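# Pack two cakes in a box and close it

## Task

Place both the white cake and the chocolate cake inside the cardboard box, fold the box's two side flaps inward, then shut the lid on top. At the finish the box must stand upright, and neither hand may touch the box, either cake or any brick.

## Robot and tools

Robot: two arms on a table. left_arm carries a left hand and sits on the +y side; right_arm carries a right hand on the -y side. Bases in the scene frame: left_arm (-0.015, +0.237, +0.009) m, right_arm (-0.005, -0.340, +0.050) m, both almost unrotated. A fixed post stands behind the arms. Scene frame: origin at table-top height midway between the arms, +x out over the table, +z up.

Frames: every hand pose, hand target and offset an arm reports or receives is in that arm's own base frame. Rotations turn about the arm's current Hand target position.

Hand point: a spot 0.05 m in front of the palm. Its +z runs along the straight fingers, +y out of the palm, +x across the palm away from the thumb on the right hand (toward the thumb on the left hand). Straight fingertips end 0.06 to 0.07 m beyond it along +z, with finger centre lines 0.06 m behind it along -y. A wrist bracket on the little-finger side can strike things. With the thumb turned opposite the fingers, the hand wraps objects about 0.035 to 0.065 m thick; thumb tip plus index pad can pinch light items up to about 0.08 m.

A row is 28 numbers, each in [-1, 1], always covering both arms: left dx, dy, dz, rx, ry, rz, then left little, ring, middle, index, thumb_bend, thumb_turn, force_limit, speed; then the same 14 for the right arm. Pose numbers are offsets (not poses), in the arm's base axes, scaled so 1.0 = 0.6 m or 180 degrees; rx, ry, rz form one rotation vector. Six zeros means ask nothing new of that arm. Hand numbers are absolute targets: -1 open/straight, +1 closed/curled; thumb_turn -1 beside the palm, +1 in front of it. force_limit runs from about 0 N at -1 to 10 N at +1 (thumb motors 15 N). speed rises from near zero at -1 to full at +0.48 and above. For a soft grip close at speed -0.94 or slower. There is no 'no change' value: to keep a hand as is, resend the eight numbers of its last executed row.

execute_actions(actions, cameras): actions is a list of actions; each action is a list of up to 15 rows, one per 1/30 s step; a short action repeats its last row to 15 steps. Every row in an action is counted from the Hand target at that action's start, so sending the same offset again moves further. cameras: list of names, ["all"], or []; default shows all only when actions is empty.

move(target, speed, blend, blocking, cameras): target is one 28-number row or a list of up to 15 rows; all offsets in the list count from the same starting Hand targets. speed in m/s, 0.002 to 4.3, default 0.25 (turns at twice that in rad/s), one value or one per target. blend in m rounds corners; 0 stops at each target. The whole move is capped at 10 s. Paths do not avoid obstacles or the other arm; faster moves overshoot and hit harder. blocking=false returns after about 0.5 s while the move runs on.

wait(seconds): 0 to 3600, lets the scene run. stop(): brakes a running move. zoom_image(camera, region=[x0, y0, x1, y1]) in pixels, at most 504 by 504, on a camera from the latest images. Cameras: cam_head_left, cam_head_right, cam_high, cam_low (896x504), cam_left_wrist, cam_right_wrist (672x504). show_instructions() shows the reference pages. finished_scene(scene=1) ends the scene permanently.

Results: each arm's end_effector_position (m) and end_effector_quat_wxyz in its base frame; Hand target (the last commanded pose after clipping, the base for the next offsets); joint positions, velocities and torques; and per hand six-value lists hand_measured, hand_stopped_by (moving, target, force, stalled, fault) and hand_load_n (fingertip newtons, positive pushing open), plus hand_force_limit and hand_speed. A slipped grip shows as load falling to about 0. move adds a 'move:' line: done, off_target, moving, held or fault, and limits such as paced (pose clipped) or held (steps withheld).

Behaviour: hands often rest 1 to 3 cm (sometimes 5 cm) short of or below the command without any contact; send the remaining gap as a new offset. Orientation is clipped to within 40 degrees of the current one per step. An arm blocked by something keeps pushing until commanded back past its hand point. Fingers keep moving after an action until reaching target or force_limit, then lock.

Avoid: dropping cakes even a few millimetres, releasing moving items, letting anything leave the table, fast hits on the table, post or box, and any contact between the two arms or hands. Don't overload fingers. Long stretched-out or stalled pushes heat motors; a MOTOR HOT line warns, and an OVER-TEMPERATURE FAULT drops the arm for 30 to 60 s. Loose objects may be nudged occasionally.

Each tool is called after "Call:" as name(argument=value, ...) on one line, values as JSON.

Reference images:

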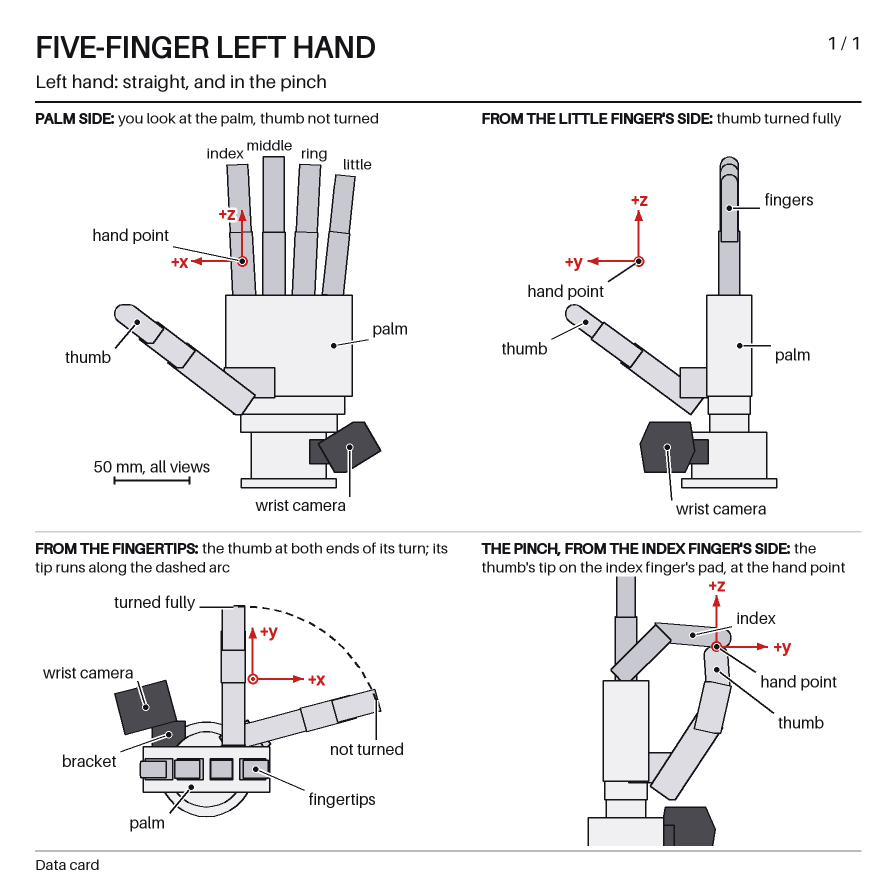

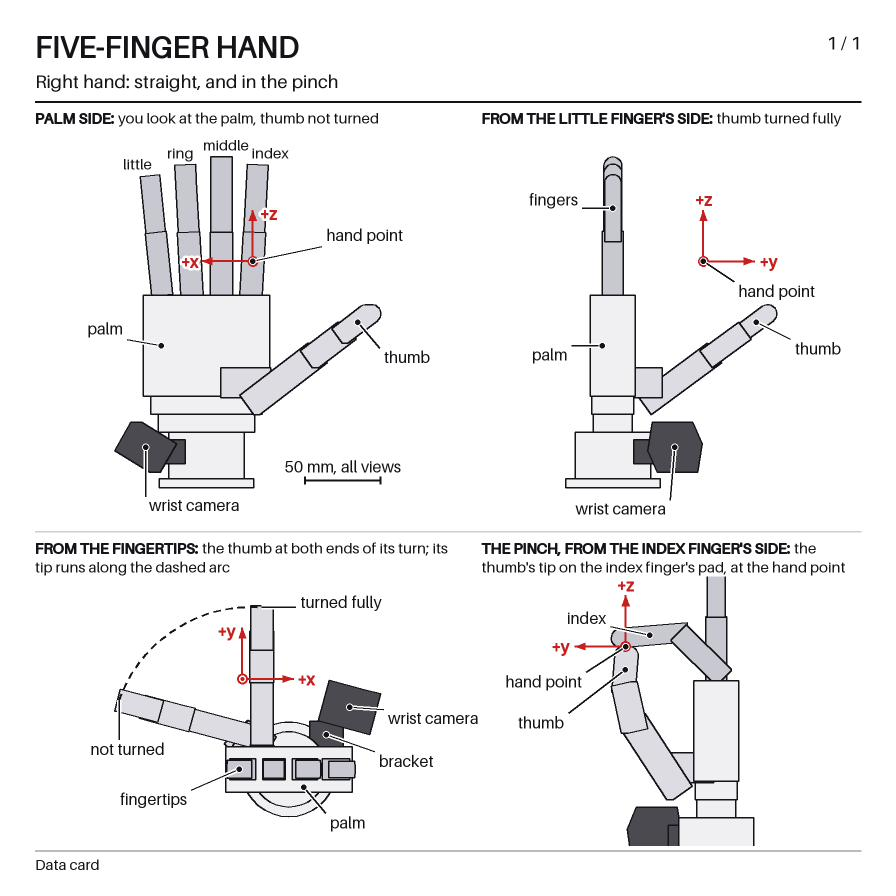

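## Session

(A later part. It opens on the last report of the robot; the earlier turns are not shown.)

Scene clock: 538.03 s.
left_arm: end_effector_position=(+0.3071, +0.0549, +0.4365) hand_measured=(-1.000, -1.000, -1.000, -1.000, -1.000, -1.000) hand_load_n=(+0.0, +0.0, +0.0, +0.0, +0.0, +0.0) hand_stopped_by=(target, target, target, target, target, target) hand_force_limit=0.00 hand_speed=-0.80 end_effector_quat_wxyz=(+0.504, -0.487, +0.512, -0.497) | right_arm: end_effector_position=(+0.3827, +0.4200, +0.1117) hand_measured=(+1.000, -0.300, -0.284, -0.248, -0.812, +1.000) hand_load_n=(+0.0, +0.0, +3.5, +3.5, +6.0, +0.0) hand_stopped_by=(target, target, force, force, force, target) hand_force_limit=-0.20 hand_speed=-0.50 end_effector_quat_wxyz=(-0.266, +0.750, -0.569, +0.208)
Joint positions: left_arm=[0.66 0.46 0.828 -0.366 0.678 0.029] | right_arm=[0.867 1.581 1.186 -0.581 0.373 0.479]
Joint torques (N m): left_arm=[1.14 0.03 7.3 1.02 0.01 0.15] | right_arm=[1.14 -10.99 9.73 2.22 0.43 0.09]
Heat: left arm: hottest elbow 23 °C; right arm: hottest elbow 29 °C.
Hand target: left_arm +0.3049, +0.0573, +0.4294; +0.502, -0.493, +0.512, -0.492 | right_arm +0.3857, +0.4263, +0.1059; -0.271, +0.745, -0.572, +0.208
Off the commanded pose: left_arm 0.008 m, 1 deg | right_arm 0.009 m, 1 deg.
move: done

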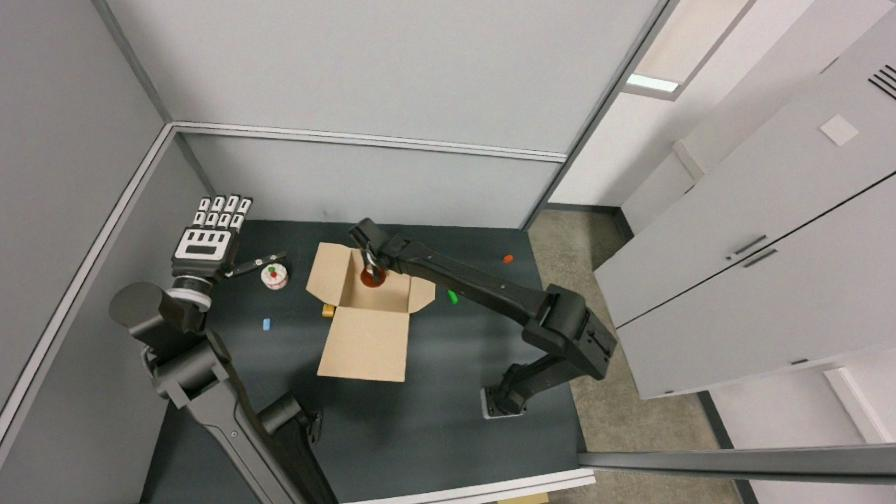

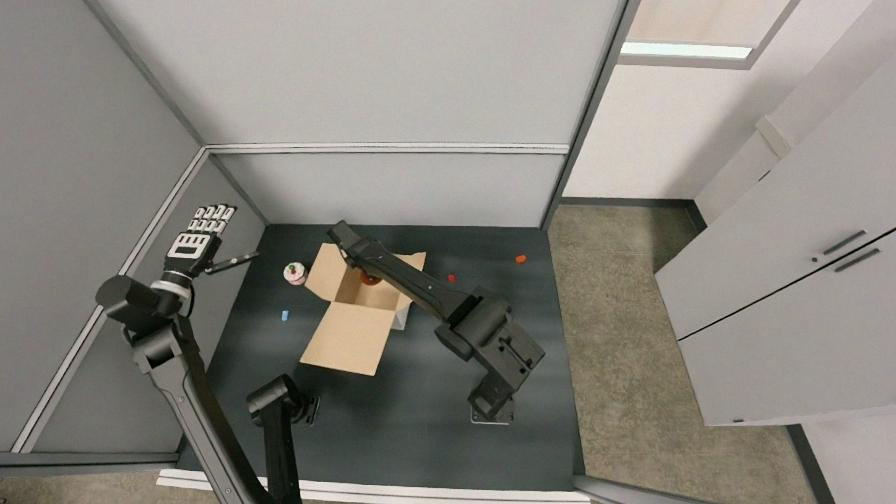

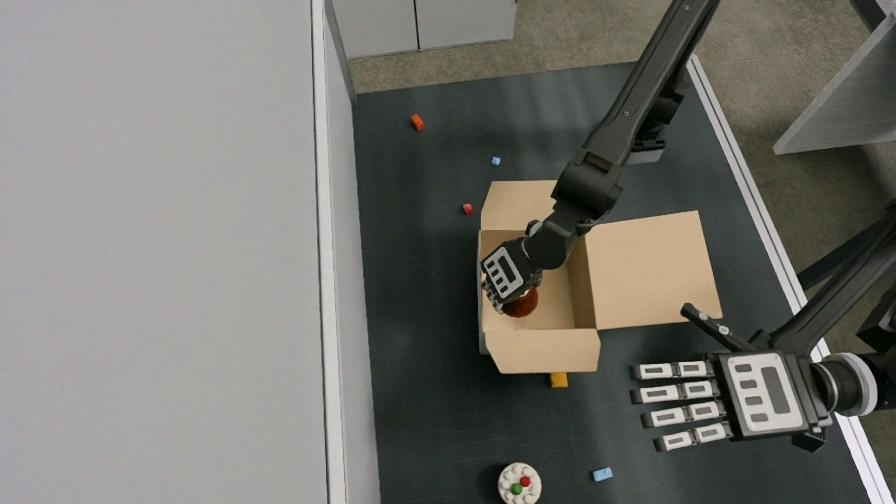

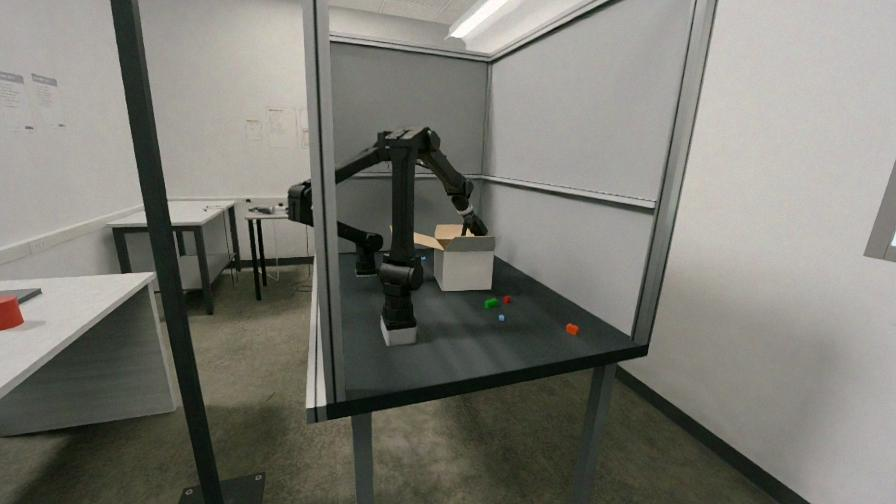

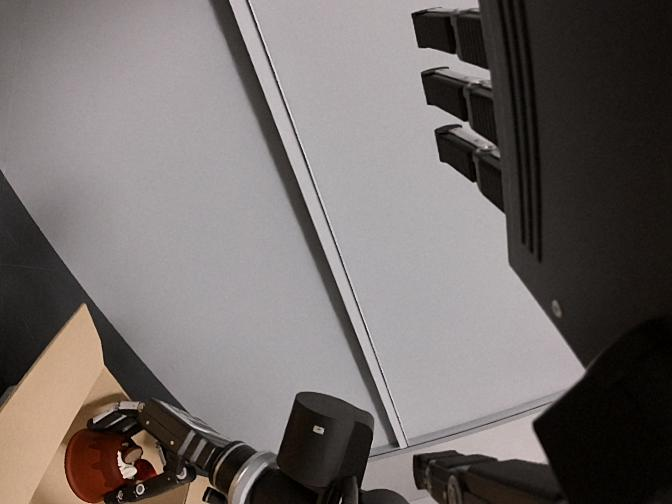

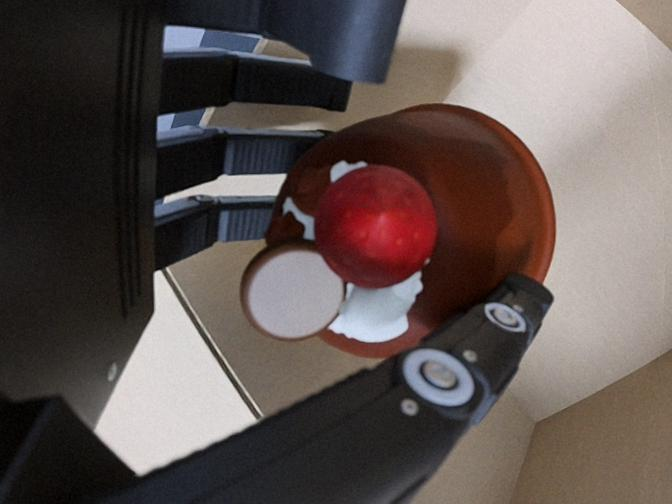

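Call:
move(target=[[0,0,0,0,0,0,-1,-1,-1,-1,-1,-1,0,-0.8, -0.022,0,0.0,0,0,0,1,-0.3,-0.1,0.1,-0.4,1,-0.2,-0.5],[0,0,0,0,0,0,-1,-1,-1,-1,-1,-1,0,-0.8, -0.022,0,-0.11,0,0,0,1,-0.3,-0.1,0.1,-0.4,1,-0.2,-0.5]], cameras=["all"], speed=0.06)

Call:
zoom_image(camera="cam_high", region=[440, 150, 640, 400])

Call:
zoom_image(camera="cam_head_left", region=[290, 200, 450, 330])

Call:
zoom_image(camera="cam_low", region=[400, 130, 560, 310])

Scene clock: 550.80 s.
left_arm: end_effector_position=(+0.3071, +0.0549, +0.4365) hand_measured=(-1.000, -1.000, -1.000, -1.000, -1.000, -1.000) hand_load_n=(+0.0, +0.0, +0.0, +0.0, +0.0, -0.5) hand_stopped_by=(target, target, target, target, target, target) hand_force_limit=0.00 hand_speed=-0.80 end_effector_quat_wxyz=(+0.504, -0.487, +0.512, -0.497) | right_arm: end_effector_position=(+0.3711, +0.4216, +0.0465) hand_measured=(+1.000, -0.300, -0.284, -0.248, -0.812, +1.000) hand_load_n=(+0.5, +0.0, +3.5, +3.5, +6.0, +0.0) hand_stopped_by=(target, target, force, force, force, target) hand_force_limit=-0.20 hand_speed=-0.50 end_effector_quat_wxyz=(-0.268, +0.749, -0.569, +0.209)
Joint positions: left_arm=[0.66 0.46 0.828 -0.366 0.678 0.029] | right_arm=[0.887 1.647 1.075 -0.407 0.384 0.497]
Joint torques (N m): left_arm=[1.14 0.56 7.02 1.4 0.04 0.13] | right_arm=[0.97 -11.22 8.99 2.22 0.46 0.1]
Heat: left arm: hottest elbow 24 °C; right arm: hottest elbow 29 °C.
Hand target: left_arm +0.3049, +0.0573, +0.4294; +0.502, -0.493, +0.512, -0.492 | right_arm +0.3726, +0.4264, +0.0400; -0.271, +0.745, -0.572, +0.208
Off the commanded pose: left_arm 0.008 m, 1 deg | right_arm 0.008 m, 1 deg.
move: done

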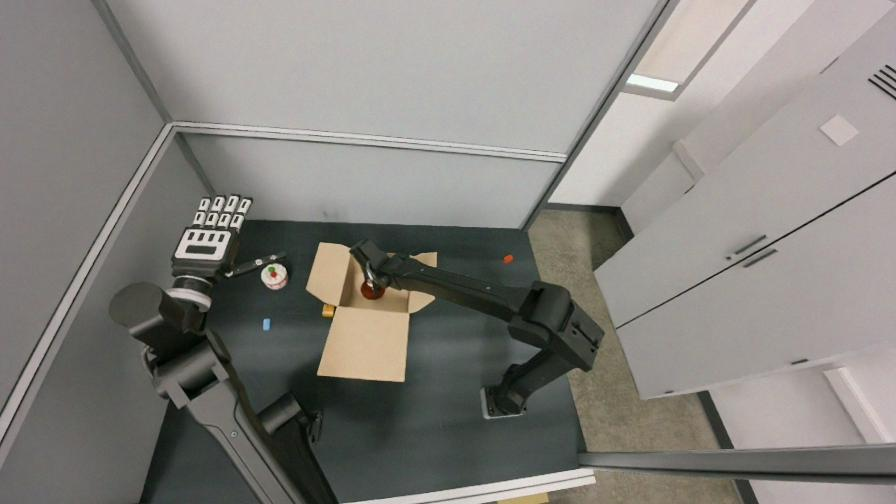

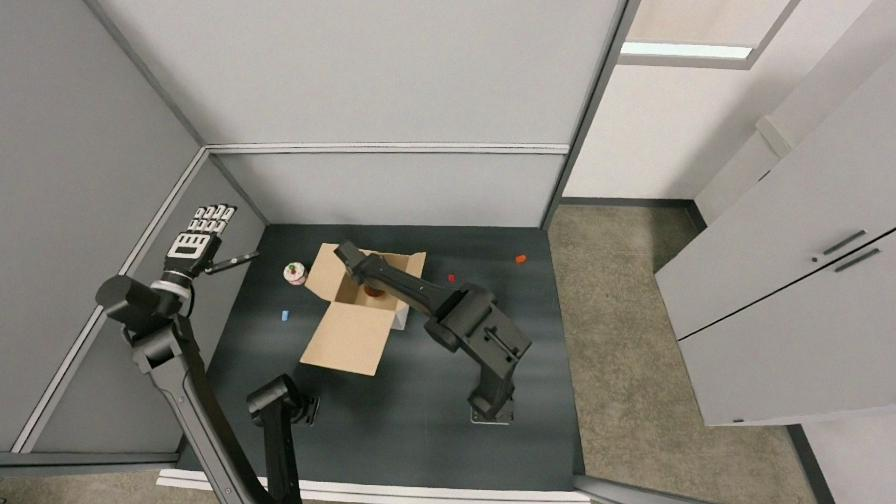

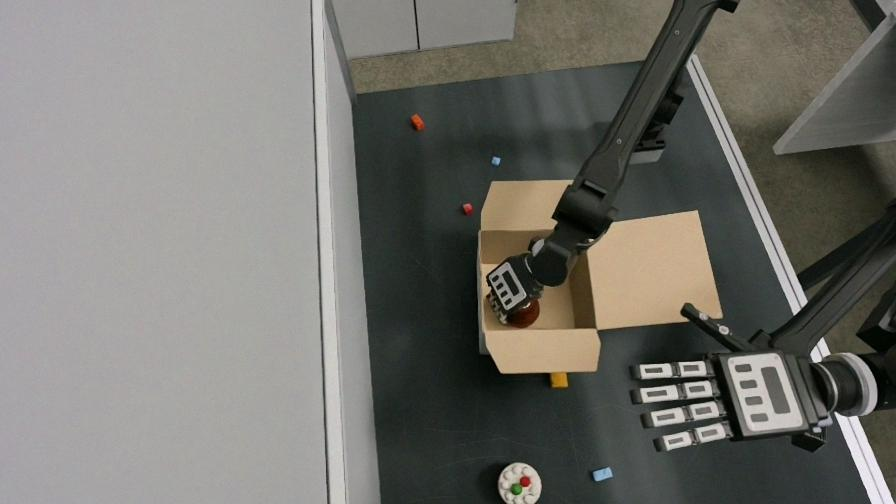

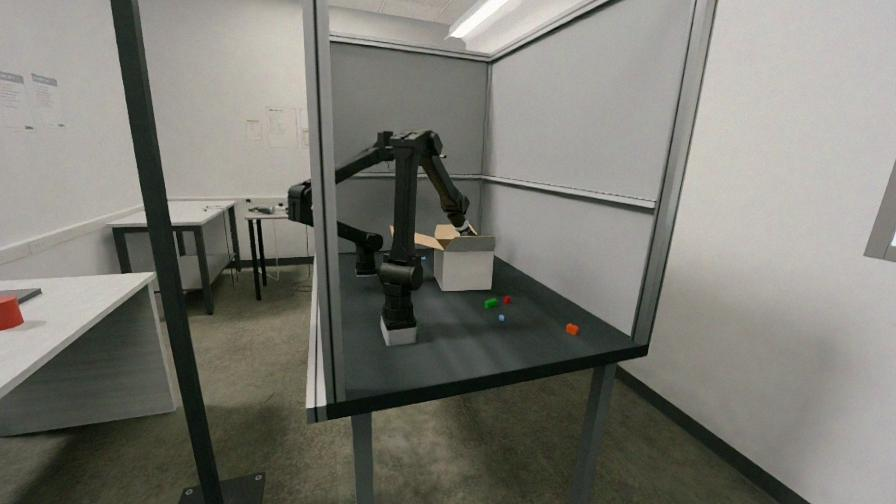

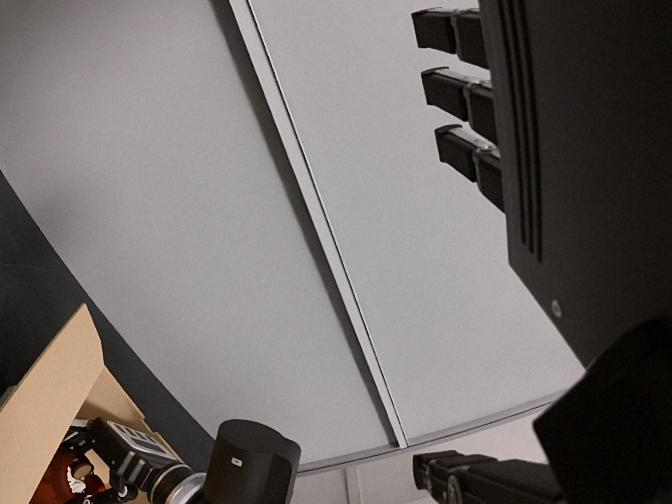

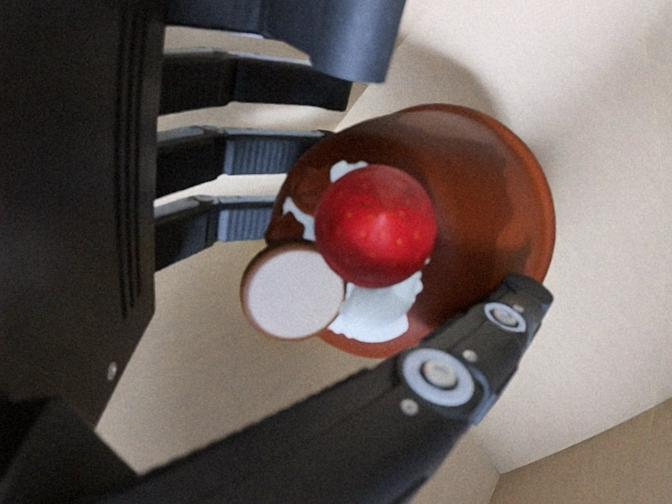

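Scaled by 2.016.

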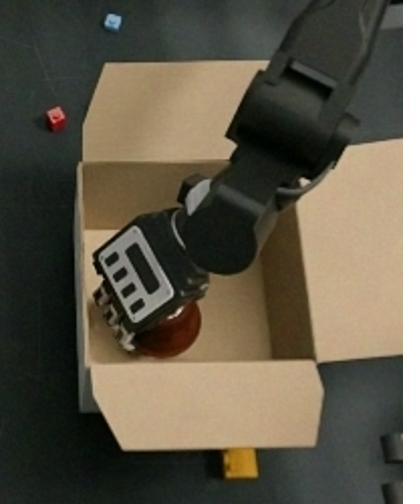

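Scaled by 3.150.

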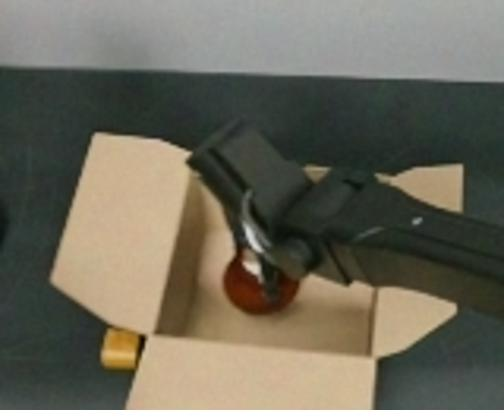

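Scaled by 2.800.

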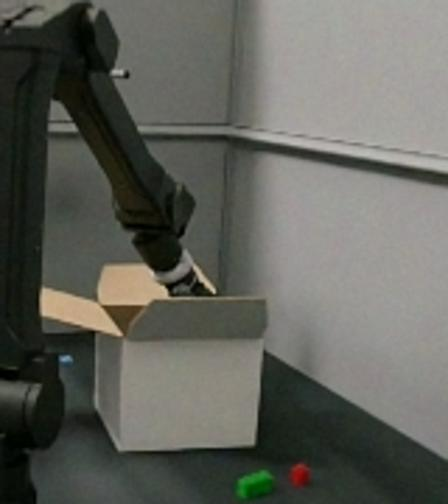

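Call:
move(target=[0,0,0,0,0,0,-1,-1,-1,-1,-1,-1,0,-0.8, 0,0,-0.065,0,0,0,1,-0.3,-0.1,0.1,-0.4,1,-0.2,-0.5], cameras=["cam_right_wrist","cam_high","cam_head_left"], speed=0.05)

Call:
zoom_image(camera="cam_high", region=[440, 150, 640, 400])

Call:
zoom_image(camera="cam_head_left", region=[290, 200, 450, 330])

Scene clock: 558.53 s.
left_arm: end_effector_position=(+0.3071, +0.0549, +0.4365) hand_measured=(-1.000, -1.000, -1.000, -1.000, -1.000, -1.000) hand_load_n=(+0.0, +0.0, +0.0, +0.0, +0.0, +0.0) hand_stopped_by=(target, target, target, target, target, target) hand_force_limit=0.00 hand_speed=-0.80 end_effector_quat_wxyz=(+0.504, -0.487, +0.512, -0.497) | right_arm: end_effector_position=(+0.3720, +0.4224, +0.0085) hand_measured=(+1.000, -0.300, -0.284, -0.248, -0.812, +1.000) hand_load_n=(+0.0, +0.0, +3.5, +3.5, +5.5, +0.0) hand_stopped_by=(target, target, force, force, force, target) hand_force_limit=-0.20 hand_speed=-0.50 end_effector_quat_wxyz=(-0.269, +0.749, -0.569, +0.209)
Joint positions: left_arm=[0.66 0.46 0.828 -0.366 0.678 0.029] | right_arm=[0.887 1.71 1.037 -0.304 0.385 0.497]
Joint torques (N m): left_arm=[1.26 0.03 7.1 1.07 0.01 0.17] | right_arm=[1.08 -11.4 8.32 2.19 0.43 0.09]
Heat: left arm: hottest elbow 24 °C; right arm: hottest elbow 29 °C.
Hand target: left_arm +0.3049, +0.0573, +0.4294; +0.502, -0.493, +0.512, -0.492 | right_arm +0.3726, +0.4263, +0.0010; -0.271, +0.745, -0.572, +0.208
Off the commanded pose: left_arm 0.008 m, 1 deg | right_arm 0.008 m, 1 deg.
move: done
Images, in order (width x height): cam_head_left 896x504, cam_high 896x504, cam_right_wrist 672x504.

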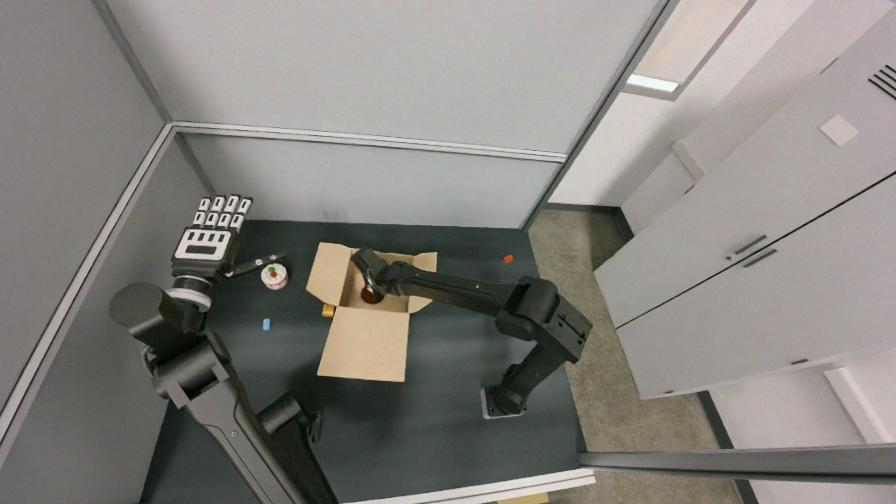

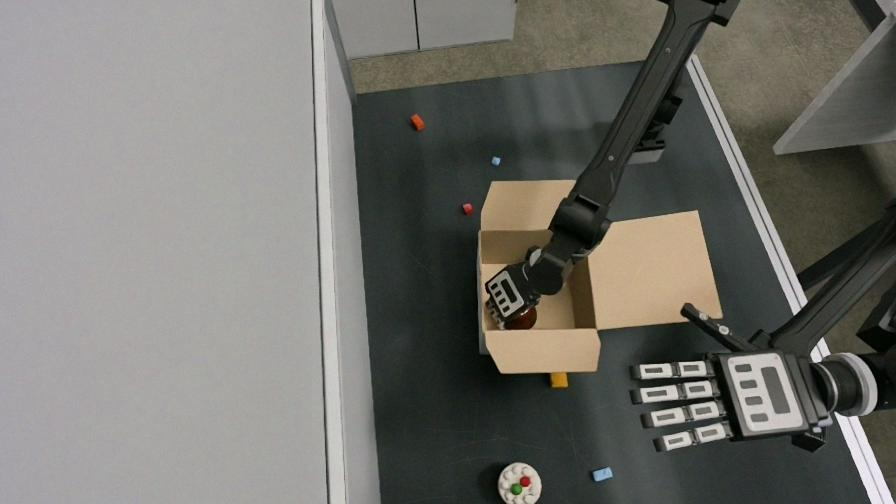

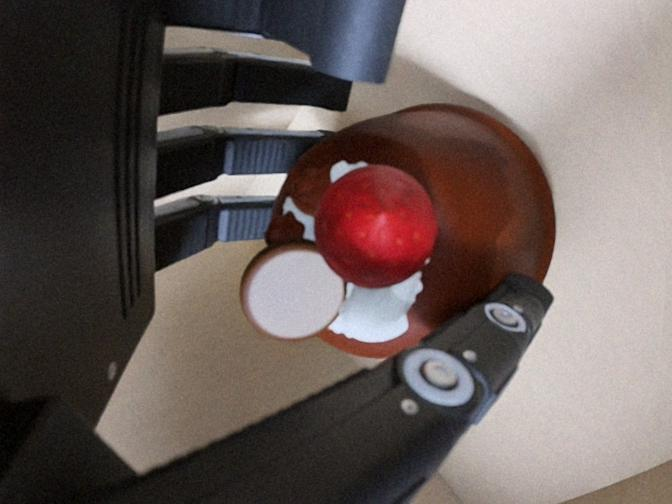

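Scaled by 2.016.

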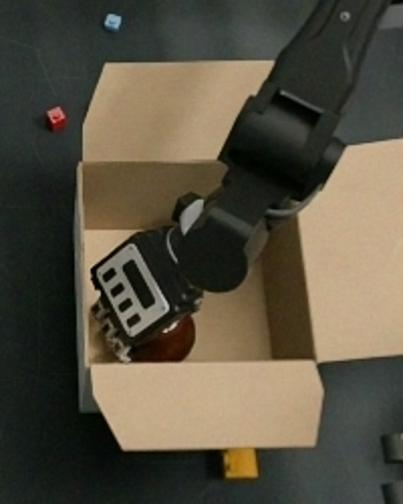

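Scaled by 3.150.

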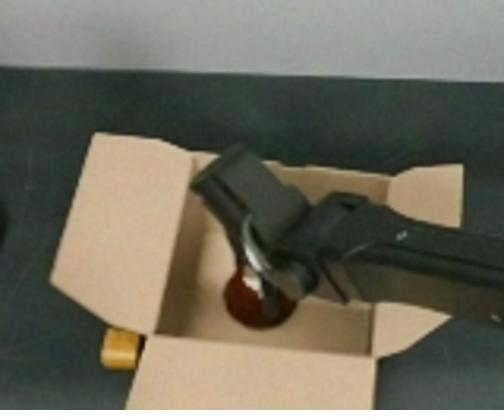

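Call:
move(target=[0,0,0,0,0,0,-1,-1,-1,-1,-1,-1,0,-0.8, 0,0,-0.012,0,0,0,1,-0.3,-0.1,0.1,-0.4,1,-0.2,-0.5], cameras=["cam_right_wrist"], speed=0.03)

Call:
move(target=[0,0,0,0,0,0,-1,-1,-1,-1,-1,-1,0,-0.8, 0,0,-0.008,0,0,0,1,-0.3,-0.1,0.1,-0.4,1,-0.2,-0.5], cameras=["cam_right_wrist"], speed=0.03)

Scene clock: 564.43 s.
left_arm: end_effector_position=(+0.3071, +0.0549, +0.4365) hand_measured=(-1.000, -1.000, -1.000, -1.000, -1.000, -1.000) hand_load_n=(+0.0, +0.0, +0.0, +0.0, +0.0, +0.0) hand_stopped_by=(target, target, target, target, target, target) hand_force_limit=0.00 hand_speed=-0.80 end_effector_quat_wxyz=(+0.504, -0.487, +0.512, -0.497) | right_arm: end_effector_position=(+0.3720, +0.4224, +0.0018) hand_measured=(+1.000, -0.300, -0.284, -0.248, -0.812, +1.000) hand_load_n=(+0.0, +0.0, +3.0, +4.0, +6.0, +0.0) hand_stopped_by=(target, target, force, force, force, target) hand_force_limit=-0.20 hand_speed=-0.50 end_effector_quat_wxyz=(-0.269, +0.749, -0.569, +0.209)
Joint positions: left_arm=[0.66 0.46 0.828 -0.366 0.678 0.029] | right_arm=[0.887 1.722 1.031 -0.286 0.385 0.497]
Joint torques (N m): left_arm=[0.97 0.85 7.19 1.09 0.02 0.14] | right_arm=[1.32 -11.46 8.17 2.21 0.42 0.1]
Heat: left arm: hottest elbow 24 °C; right arm: hottest elbow 29 °C.
Hand target: left_arm +0.3049, +0.0573, +0.4294; +0.502, -0.493, +0.512, -0.492 | right_arm +0.3725, +0.4262, -0.0062; -0.271, +0.745, -0.572, +0.208
Off the commanded pose: left_arm 0.008 m, 1 deg | right_arm 0.009 m, 1 deg.
move: done

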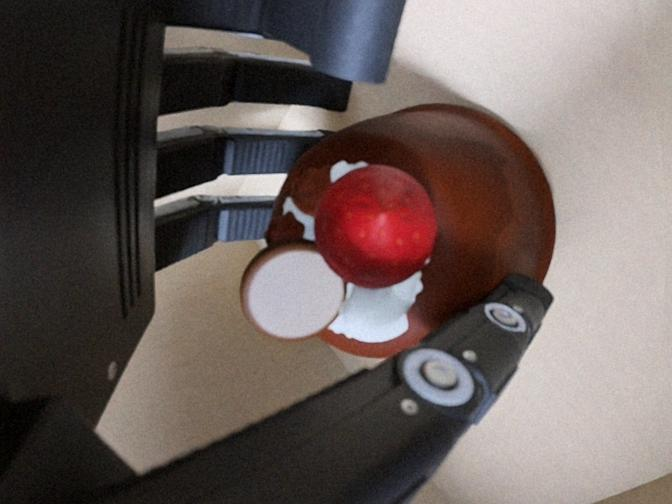

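Scene clock: 564.97 s.
left_arm: end_effector_position=(+0.3071, +0.0549, +0.4365) hand_measured=(-1.000, -1.000, -1.000, -1.000, -1.000, -1.000) hand_load_n=(+0.0, +0.0, +0.0, +0.0, +0.0, -0.5) hand_stopped_by=(target, target, target, target, target, target) hand_force_limit=0.00 hand_speed=-0.80 end_effector_quat_wxyz=(+0.504, -0.487, +0.512, -0.497) | right_arm: end_effector_position=(+0.3730, +0.4238, -0.0006) hand_measured=(+1.000, -0.300, -0.284, -0.248, -0.812, +1.000) hand_load_n=(+0.0, +0.0, +3.5, +3.5, +6.0, +0.0) hand_stopped_by=(target, target, force, force, force, target) hand_force_limit=-0.20 hand_speed=-0.50 end_effector_quat_wxyz=(-0.272, +0.748, -0.569, +0.209)
Joint positions: left_arm=[0.66 0.46 0.828 -0.366 0.678 0.029] | right_arm=[0.887 1.728 1.029 -0.272 0.385 0.497]
Joint velocities: left_arm=[-0.005 -0.005 0.007 0.002 -0.154 -0.007] | right_arm=[within noise]
Joint torques (N m): left_arm=[0.85 0.5 7.12 1.24 0 0.17] | right_arm=[1.03 -11.4 7.99 2.24 0.4 0.09]
Heat: left arm: hottest elbow 24 °C; right arm: hottest elbow 29 °C.
Hand target: left_arm +0.3049, +0.0573, +0.4294; +0.502, -0.493, +0.512, -0.492 | right_arm +0.3726, +0.4264, -0.0109; -0.271, +0.745, -0.573, +0.208
Off the commanded pose: left_arm 0.008 m, 1 deg | right_arm 0.011 m, 0 deg.
move: off_target (right_arm)

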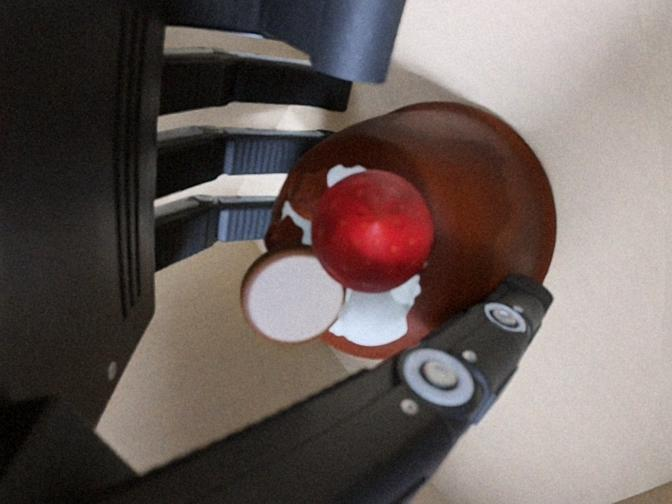

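Call:
move(target=[0,0,0,0,0,0,-1,-1,-1,-1,-1,-1,0,-0.8, 0,0,-0.006,0,0,0,1,-0.3,-0.1,0.1,-0.4,1,-0.2,-0.5], cameras=["cam_right_wrist","cam_head_left"], speed=0.03)

Call:
zoom_image(camera="cam_head_left", region=[330, 240, 420, 330])

Scene clock: 571.70 s.
left_arm: end_effector_position=(+0.3071, +0.0549, +0.4365) hand_measured=(-1.000, -1.000, -1.000, -1.000, -1.000, -1.000) hand_load_n=(-0.5, +0.0, +0.0, +0.0, +0.0, -0.5) hand_stopped_by=(target, target, target, target, target, target) hand_force_limit=0.00 hand_speed=-0.80 end_effector_quat_wxyz=(+0.504, -0.487, +0.512, -0.497) | right_arm: end_effector_position=(+0.3739, +0.4247, -0.0015) hand_measured=(+1.000, -0.300, -0.284, -0.248, -0.812, +1.000) hand_load_n=(+0.0, +0.0, +3.5, +3.0, +6.0, +0.0) hand_stopped_by=(target, target, force, force, force, target) hand_force_limit=-0.20 hand_speed=-0.50 end_effector_quat_wxyz=(-0.274, +0.747, -0.569, +0.209)
Joint positions: left_arm=[0.66 0.46 0.828 -0.366 0.678 0.029] | right_arm=[0.887 1.731 1.027 -0.263 0.385 0.497]
Joint torques (N m): left_arm=[0.62 0.03 7.2 1.32 0.05 0.16] | right_arm=[1.2 -11.11 7.9 2.24 0.43 0.09]
Heat: left arm: hottest elbow 24 °C; right arm: hottest elbow 28 °C.
Hand target: left_arm +0.3049, +0.0573, +0.4294; +0.502, -0.493, +0.512, -0.492 | right_arm +0.3726, +0.4263, -0.0146; -0.271, +0.745, -0.572, +0.208
Off the commanded pose: left_arm 0.008 m, 1 deg | right_arm 0.013 m, 1 deg.
move: off_target (right_arm)
Images, in order (width x height): cam_head_left 896x504, cam_right_wrist 672x504.

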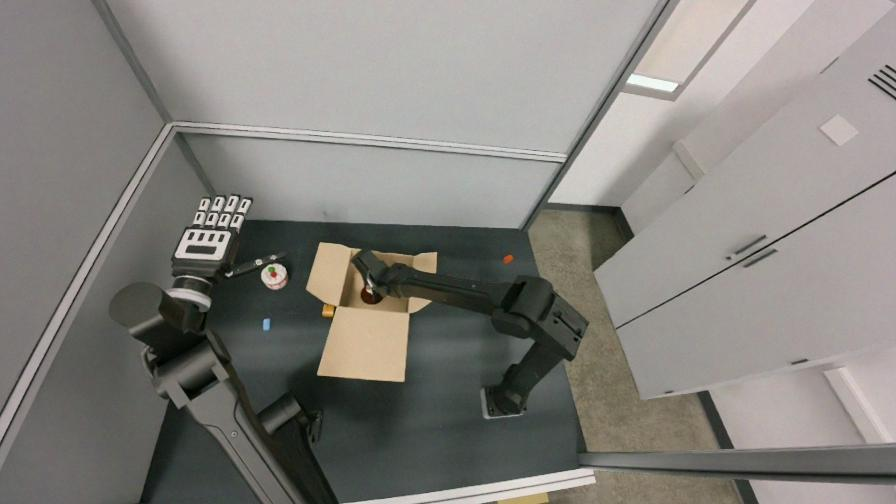

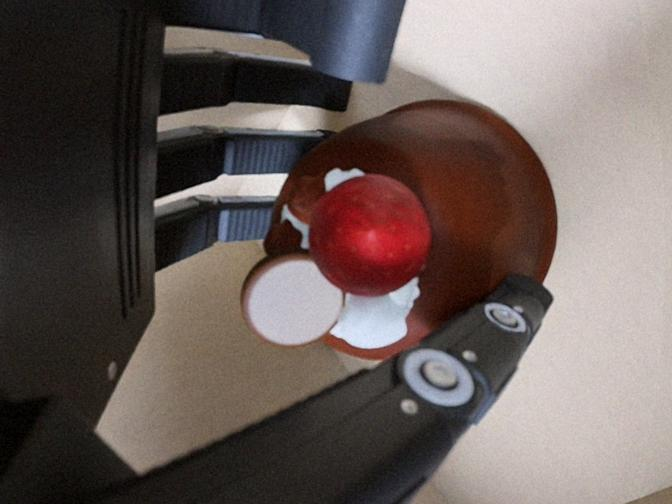

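Scaled by 5.600.

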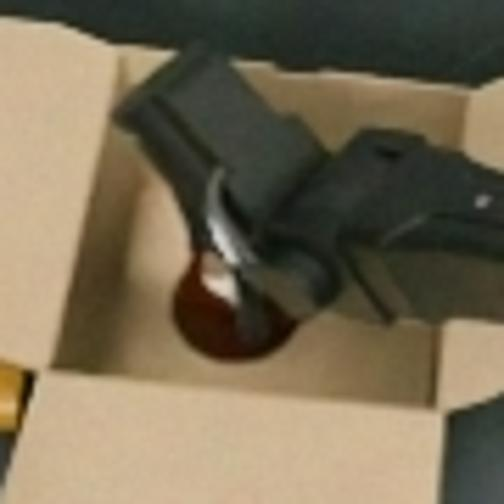

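Call:
move(target=[[0,0,0,0,0,0,-1,-1,-1,-1,-1,-1,0,-0.8, 0,0,0.012,0,0,0,1,-0.3,-0.1,0.1,-0.4,1,-0.2,-0.5],[0,0,0,0,0,0,-1,-1,-1,-1,-1,-1,0,-0.8, 0,0,0.012,0,0,0,1,-0.6,-0.6,-0.6,-1,1,-0.2,-0.85]], cameras=["cam_right_wrist","cam_head_left"], speed=0.03)

Scene clock: 579.80 s.
left_arm: end_effector_position=(+0.3071, +0.0549, +0.4365) hand_measured=(-1.000, -1.000, -1.000, -1.000, -1.000, -1.000) hand_load_n=(+0.0, -0.5, +0.0, +0.0, +0.0, -0.5) hand_stopped_by=(target, target, target, target, target, target) hand_force_limit=0.00 hand_speed=-0.80 end_effector_quat_wxyz=(+0.504, -0.487, +0.512, -0.497) | right_arm: end_effector_position=(+0.3739, +0.4248, -0.0015) hand_measured=(+1.000, -0.600, -0.600, -0.600, -1.000, +1.000) hand_load_n=(+0.0, -0.5, +0.0, +0.0, +0.0, +0.0) hand_stopped_by=(target, target, target, target, target, target) hand_force_limit=-0.20 hand_speed=-0.85 end_effector_quat_wxyz=(-0.274, +0.746, -0.569, +0.209)
Joint positions: left_arm=[0.66 0.46 0.828 -0.366 0.678 0.029] | right_arm=[0.887 1.731 1.027 -0.263 0.385 0.498]
Joint torques (N m): left_arm=[0.32 0.09 7.35 1.22 0.02 0.16] | right_arm=[1.38 -11.87 8.43 1.4 0.41 0.07]
Heat: left arm: hottest elbow 24 °C; right arm: hottest elbow 28 °C.
Hand target: left_arm +0.3049, +0.0573, +0.4294; +0.502, -0.493, +0.512, -0.492 | right_arm +0.3726, +0.4263, -0.0074; -0.271, +0.745, -0.573, +0.208
Off the commanded pose: left_arm 0.008 m, 1 deg | right_arm 0.006 m, 1 deg.
move: done
Images, in order (width x height): cam_head_left 896x504, cam_right_wrist 672x504.

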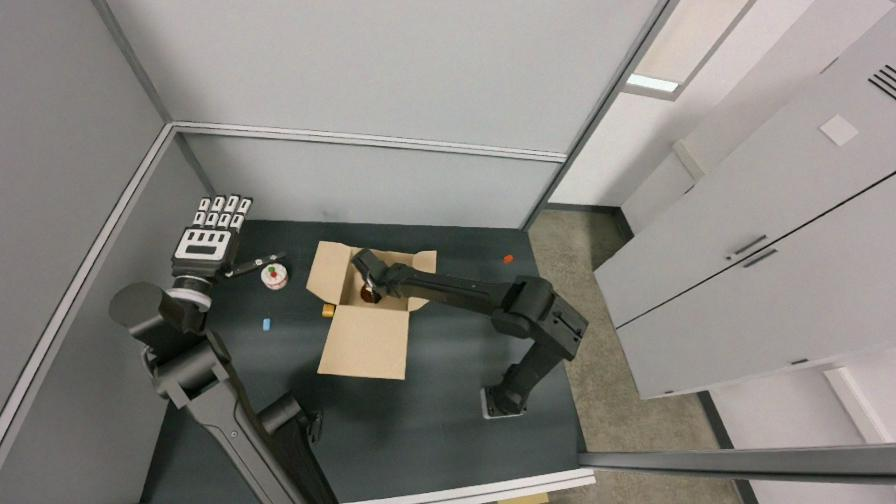

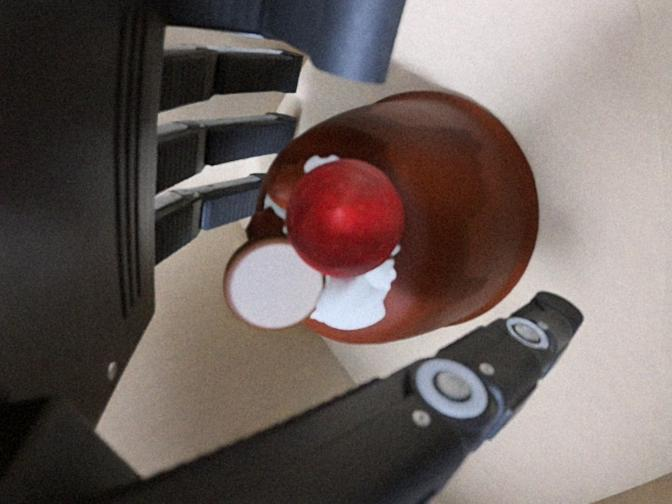

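Call:
move(target=[[0,0,0,0,0,0,-1,-1,-1,-1,-1,-1,0,-0.8, -0.005,-0.01,0.1,0,0,0,1,-0.6,-0.6,-0.6,-1,1,-0.2,-0.85],[0,0,0,0,0,0,-1,-1,-1,-1,-1,-1,0,-0.8, -0.005,-0.01,0.45,0,0,0,1,-0.6,-0.6,-0.6,-1,1,-0.2,-0.85]], cameras=["all"], speed=[0.05,0.12], blend=0.01)

Scene clock: 587.70 s.
left_arm: end_effector_position=(+0.3071, +0.0549, +0.4365) hand_measured=(-1.000, -1.000, -1.000, -1.000, -1.000, -1.000) hand_load_n=(+0.0, +0.0, +0.0, +0.0, +0.0, +0.0) hand_stopped_by=(target, target, target, target, target, target) hand_force_limit=0.00 hand_speed=-0.80 end_effector_quat_wxyz=(+0.504, -0.487, +0.512, -0.497) | right_arm: end_effector_position=(+0.3653, +0.4142, +0.2406) hand_measured=(+1.000, -0.600, -0.600, -0.600, -1.000, +1.000) hand_load_n=(+0.0, +0.0, +0.0, +0.0, +0.0, +0.0) hand_stopped_by=(target, target, target, target, target, target) hand_force_limit=-0.20 hand_speed=-0.85 end_effector_quat_wxyz=(-0.255, +0.753, -0.569, +0.208)
Joint positions: left_arm=[0.66 0.46 0.828 -0.366 0.678 0.029] | right_arm=[0.887 1.482 1.429 -0.954 0.385 0.498]
Joint torques (N m): left_arm=[1.14 0.38 7.04 1.14 -0.01 0.16] | right_arm=[0.56 -11.75 13.57 0.73 0.34 0.07]
Heat: left arm: hottest elbow 24 °C; right arm: hottest elbow 28 °C.
Hand target: left_arm +0.3049, +0.0573, +0.4294; +0.502, -0.493, +0.512, -0.492 | right_arm +0.3696, +0.4203, +0.2625; -0.271, +0.745, -0.573, +0.208
Off the commanded pose: left_arm 0.008 m, 1 deg | right_arm 0.023 m, 2 deg.
move: off_target (right_arm)

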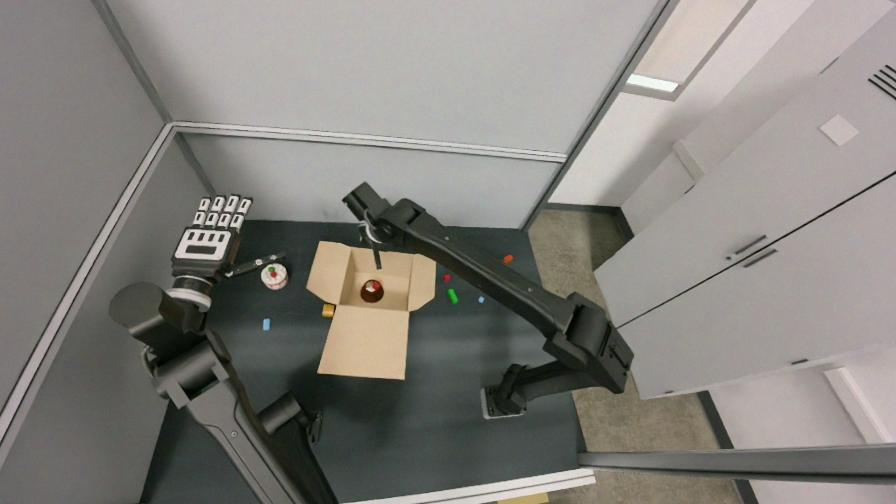

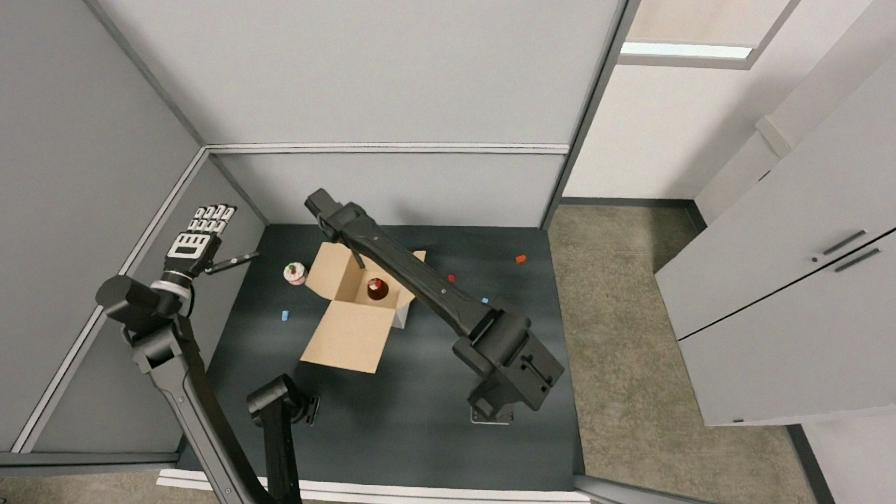

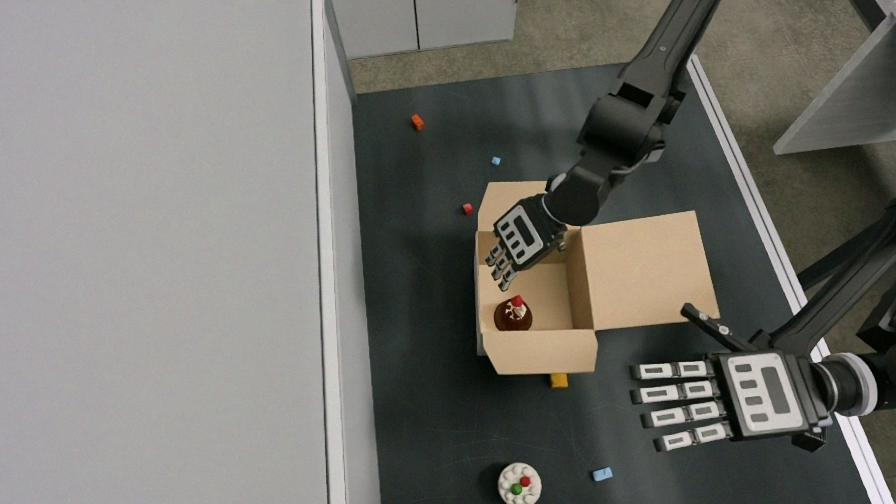

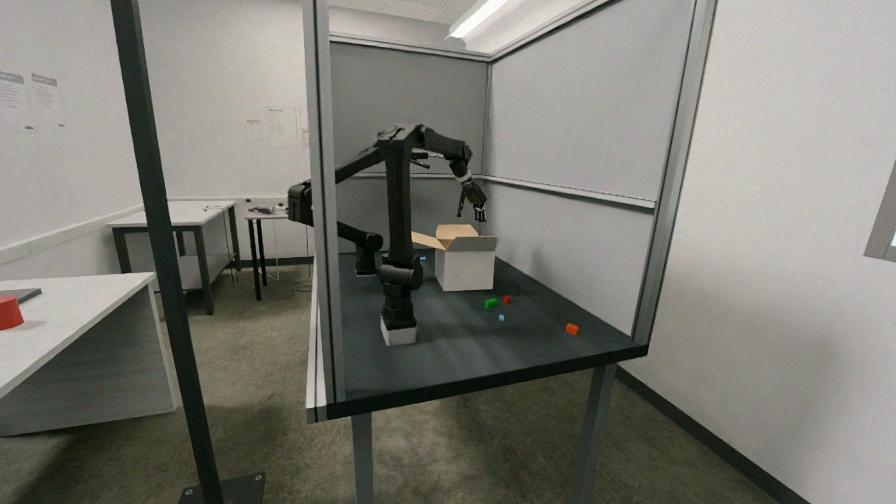

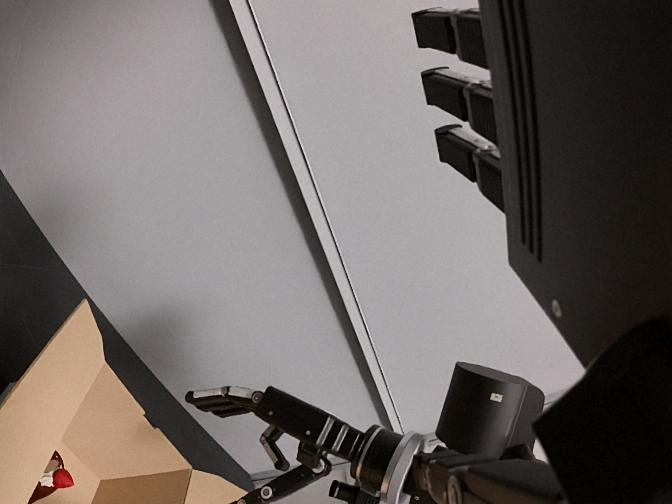

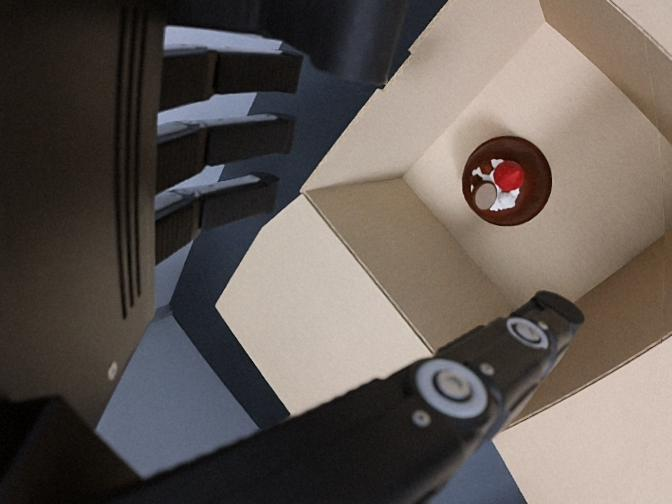

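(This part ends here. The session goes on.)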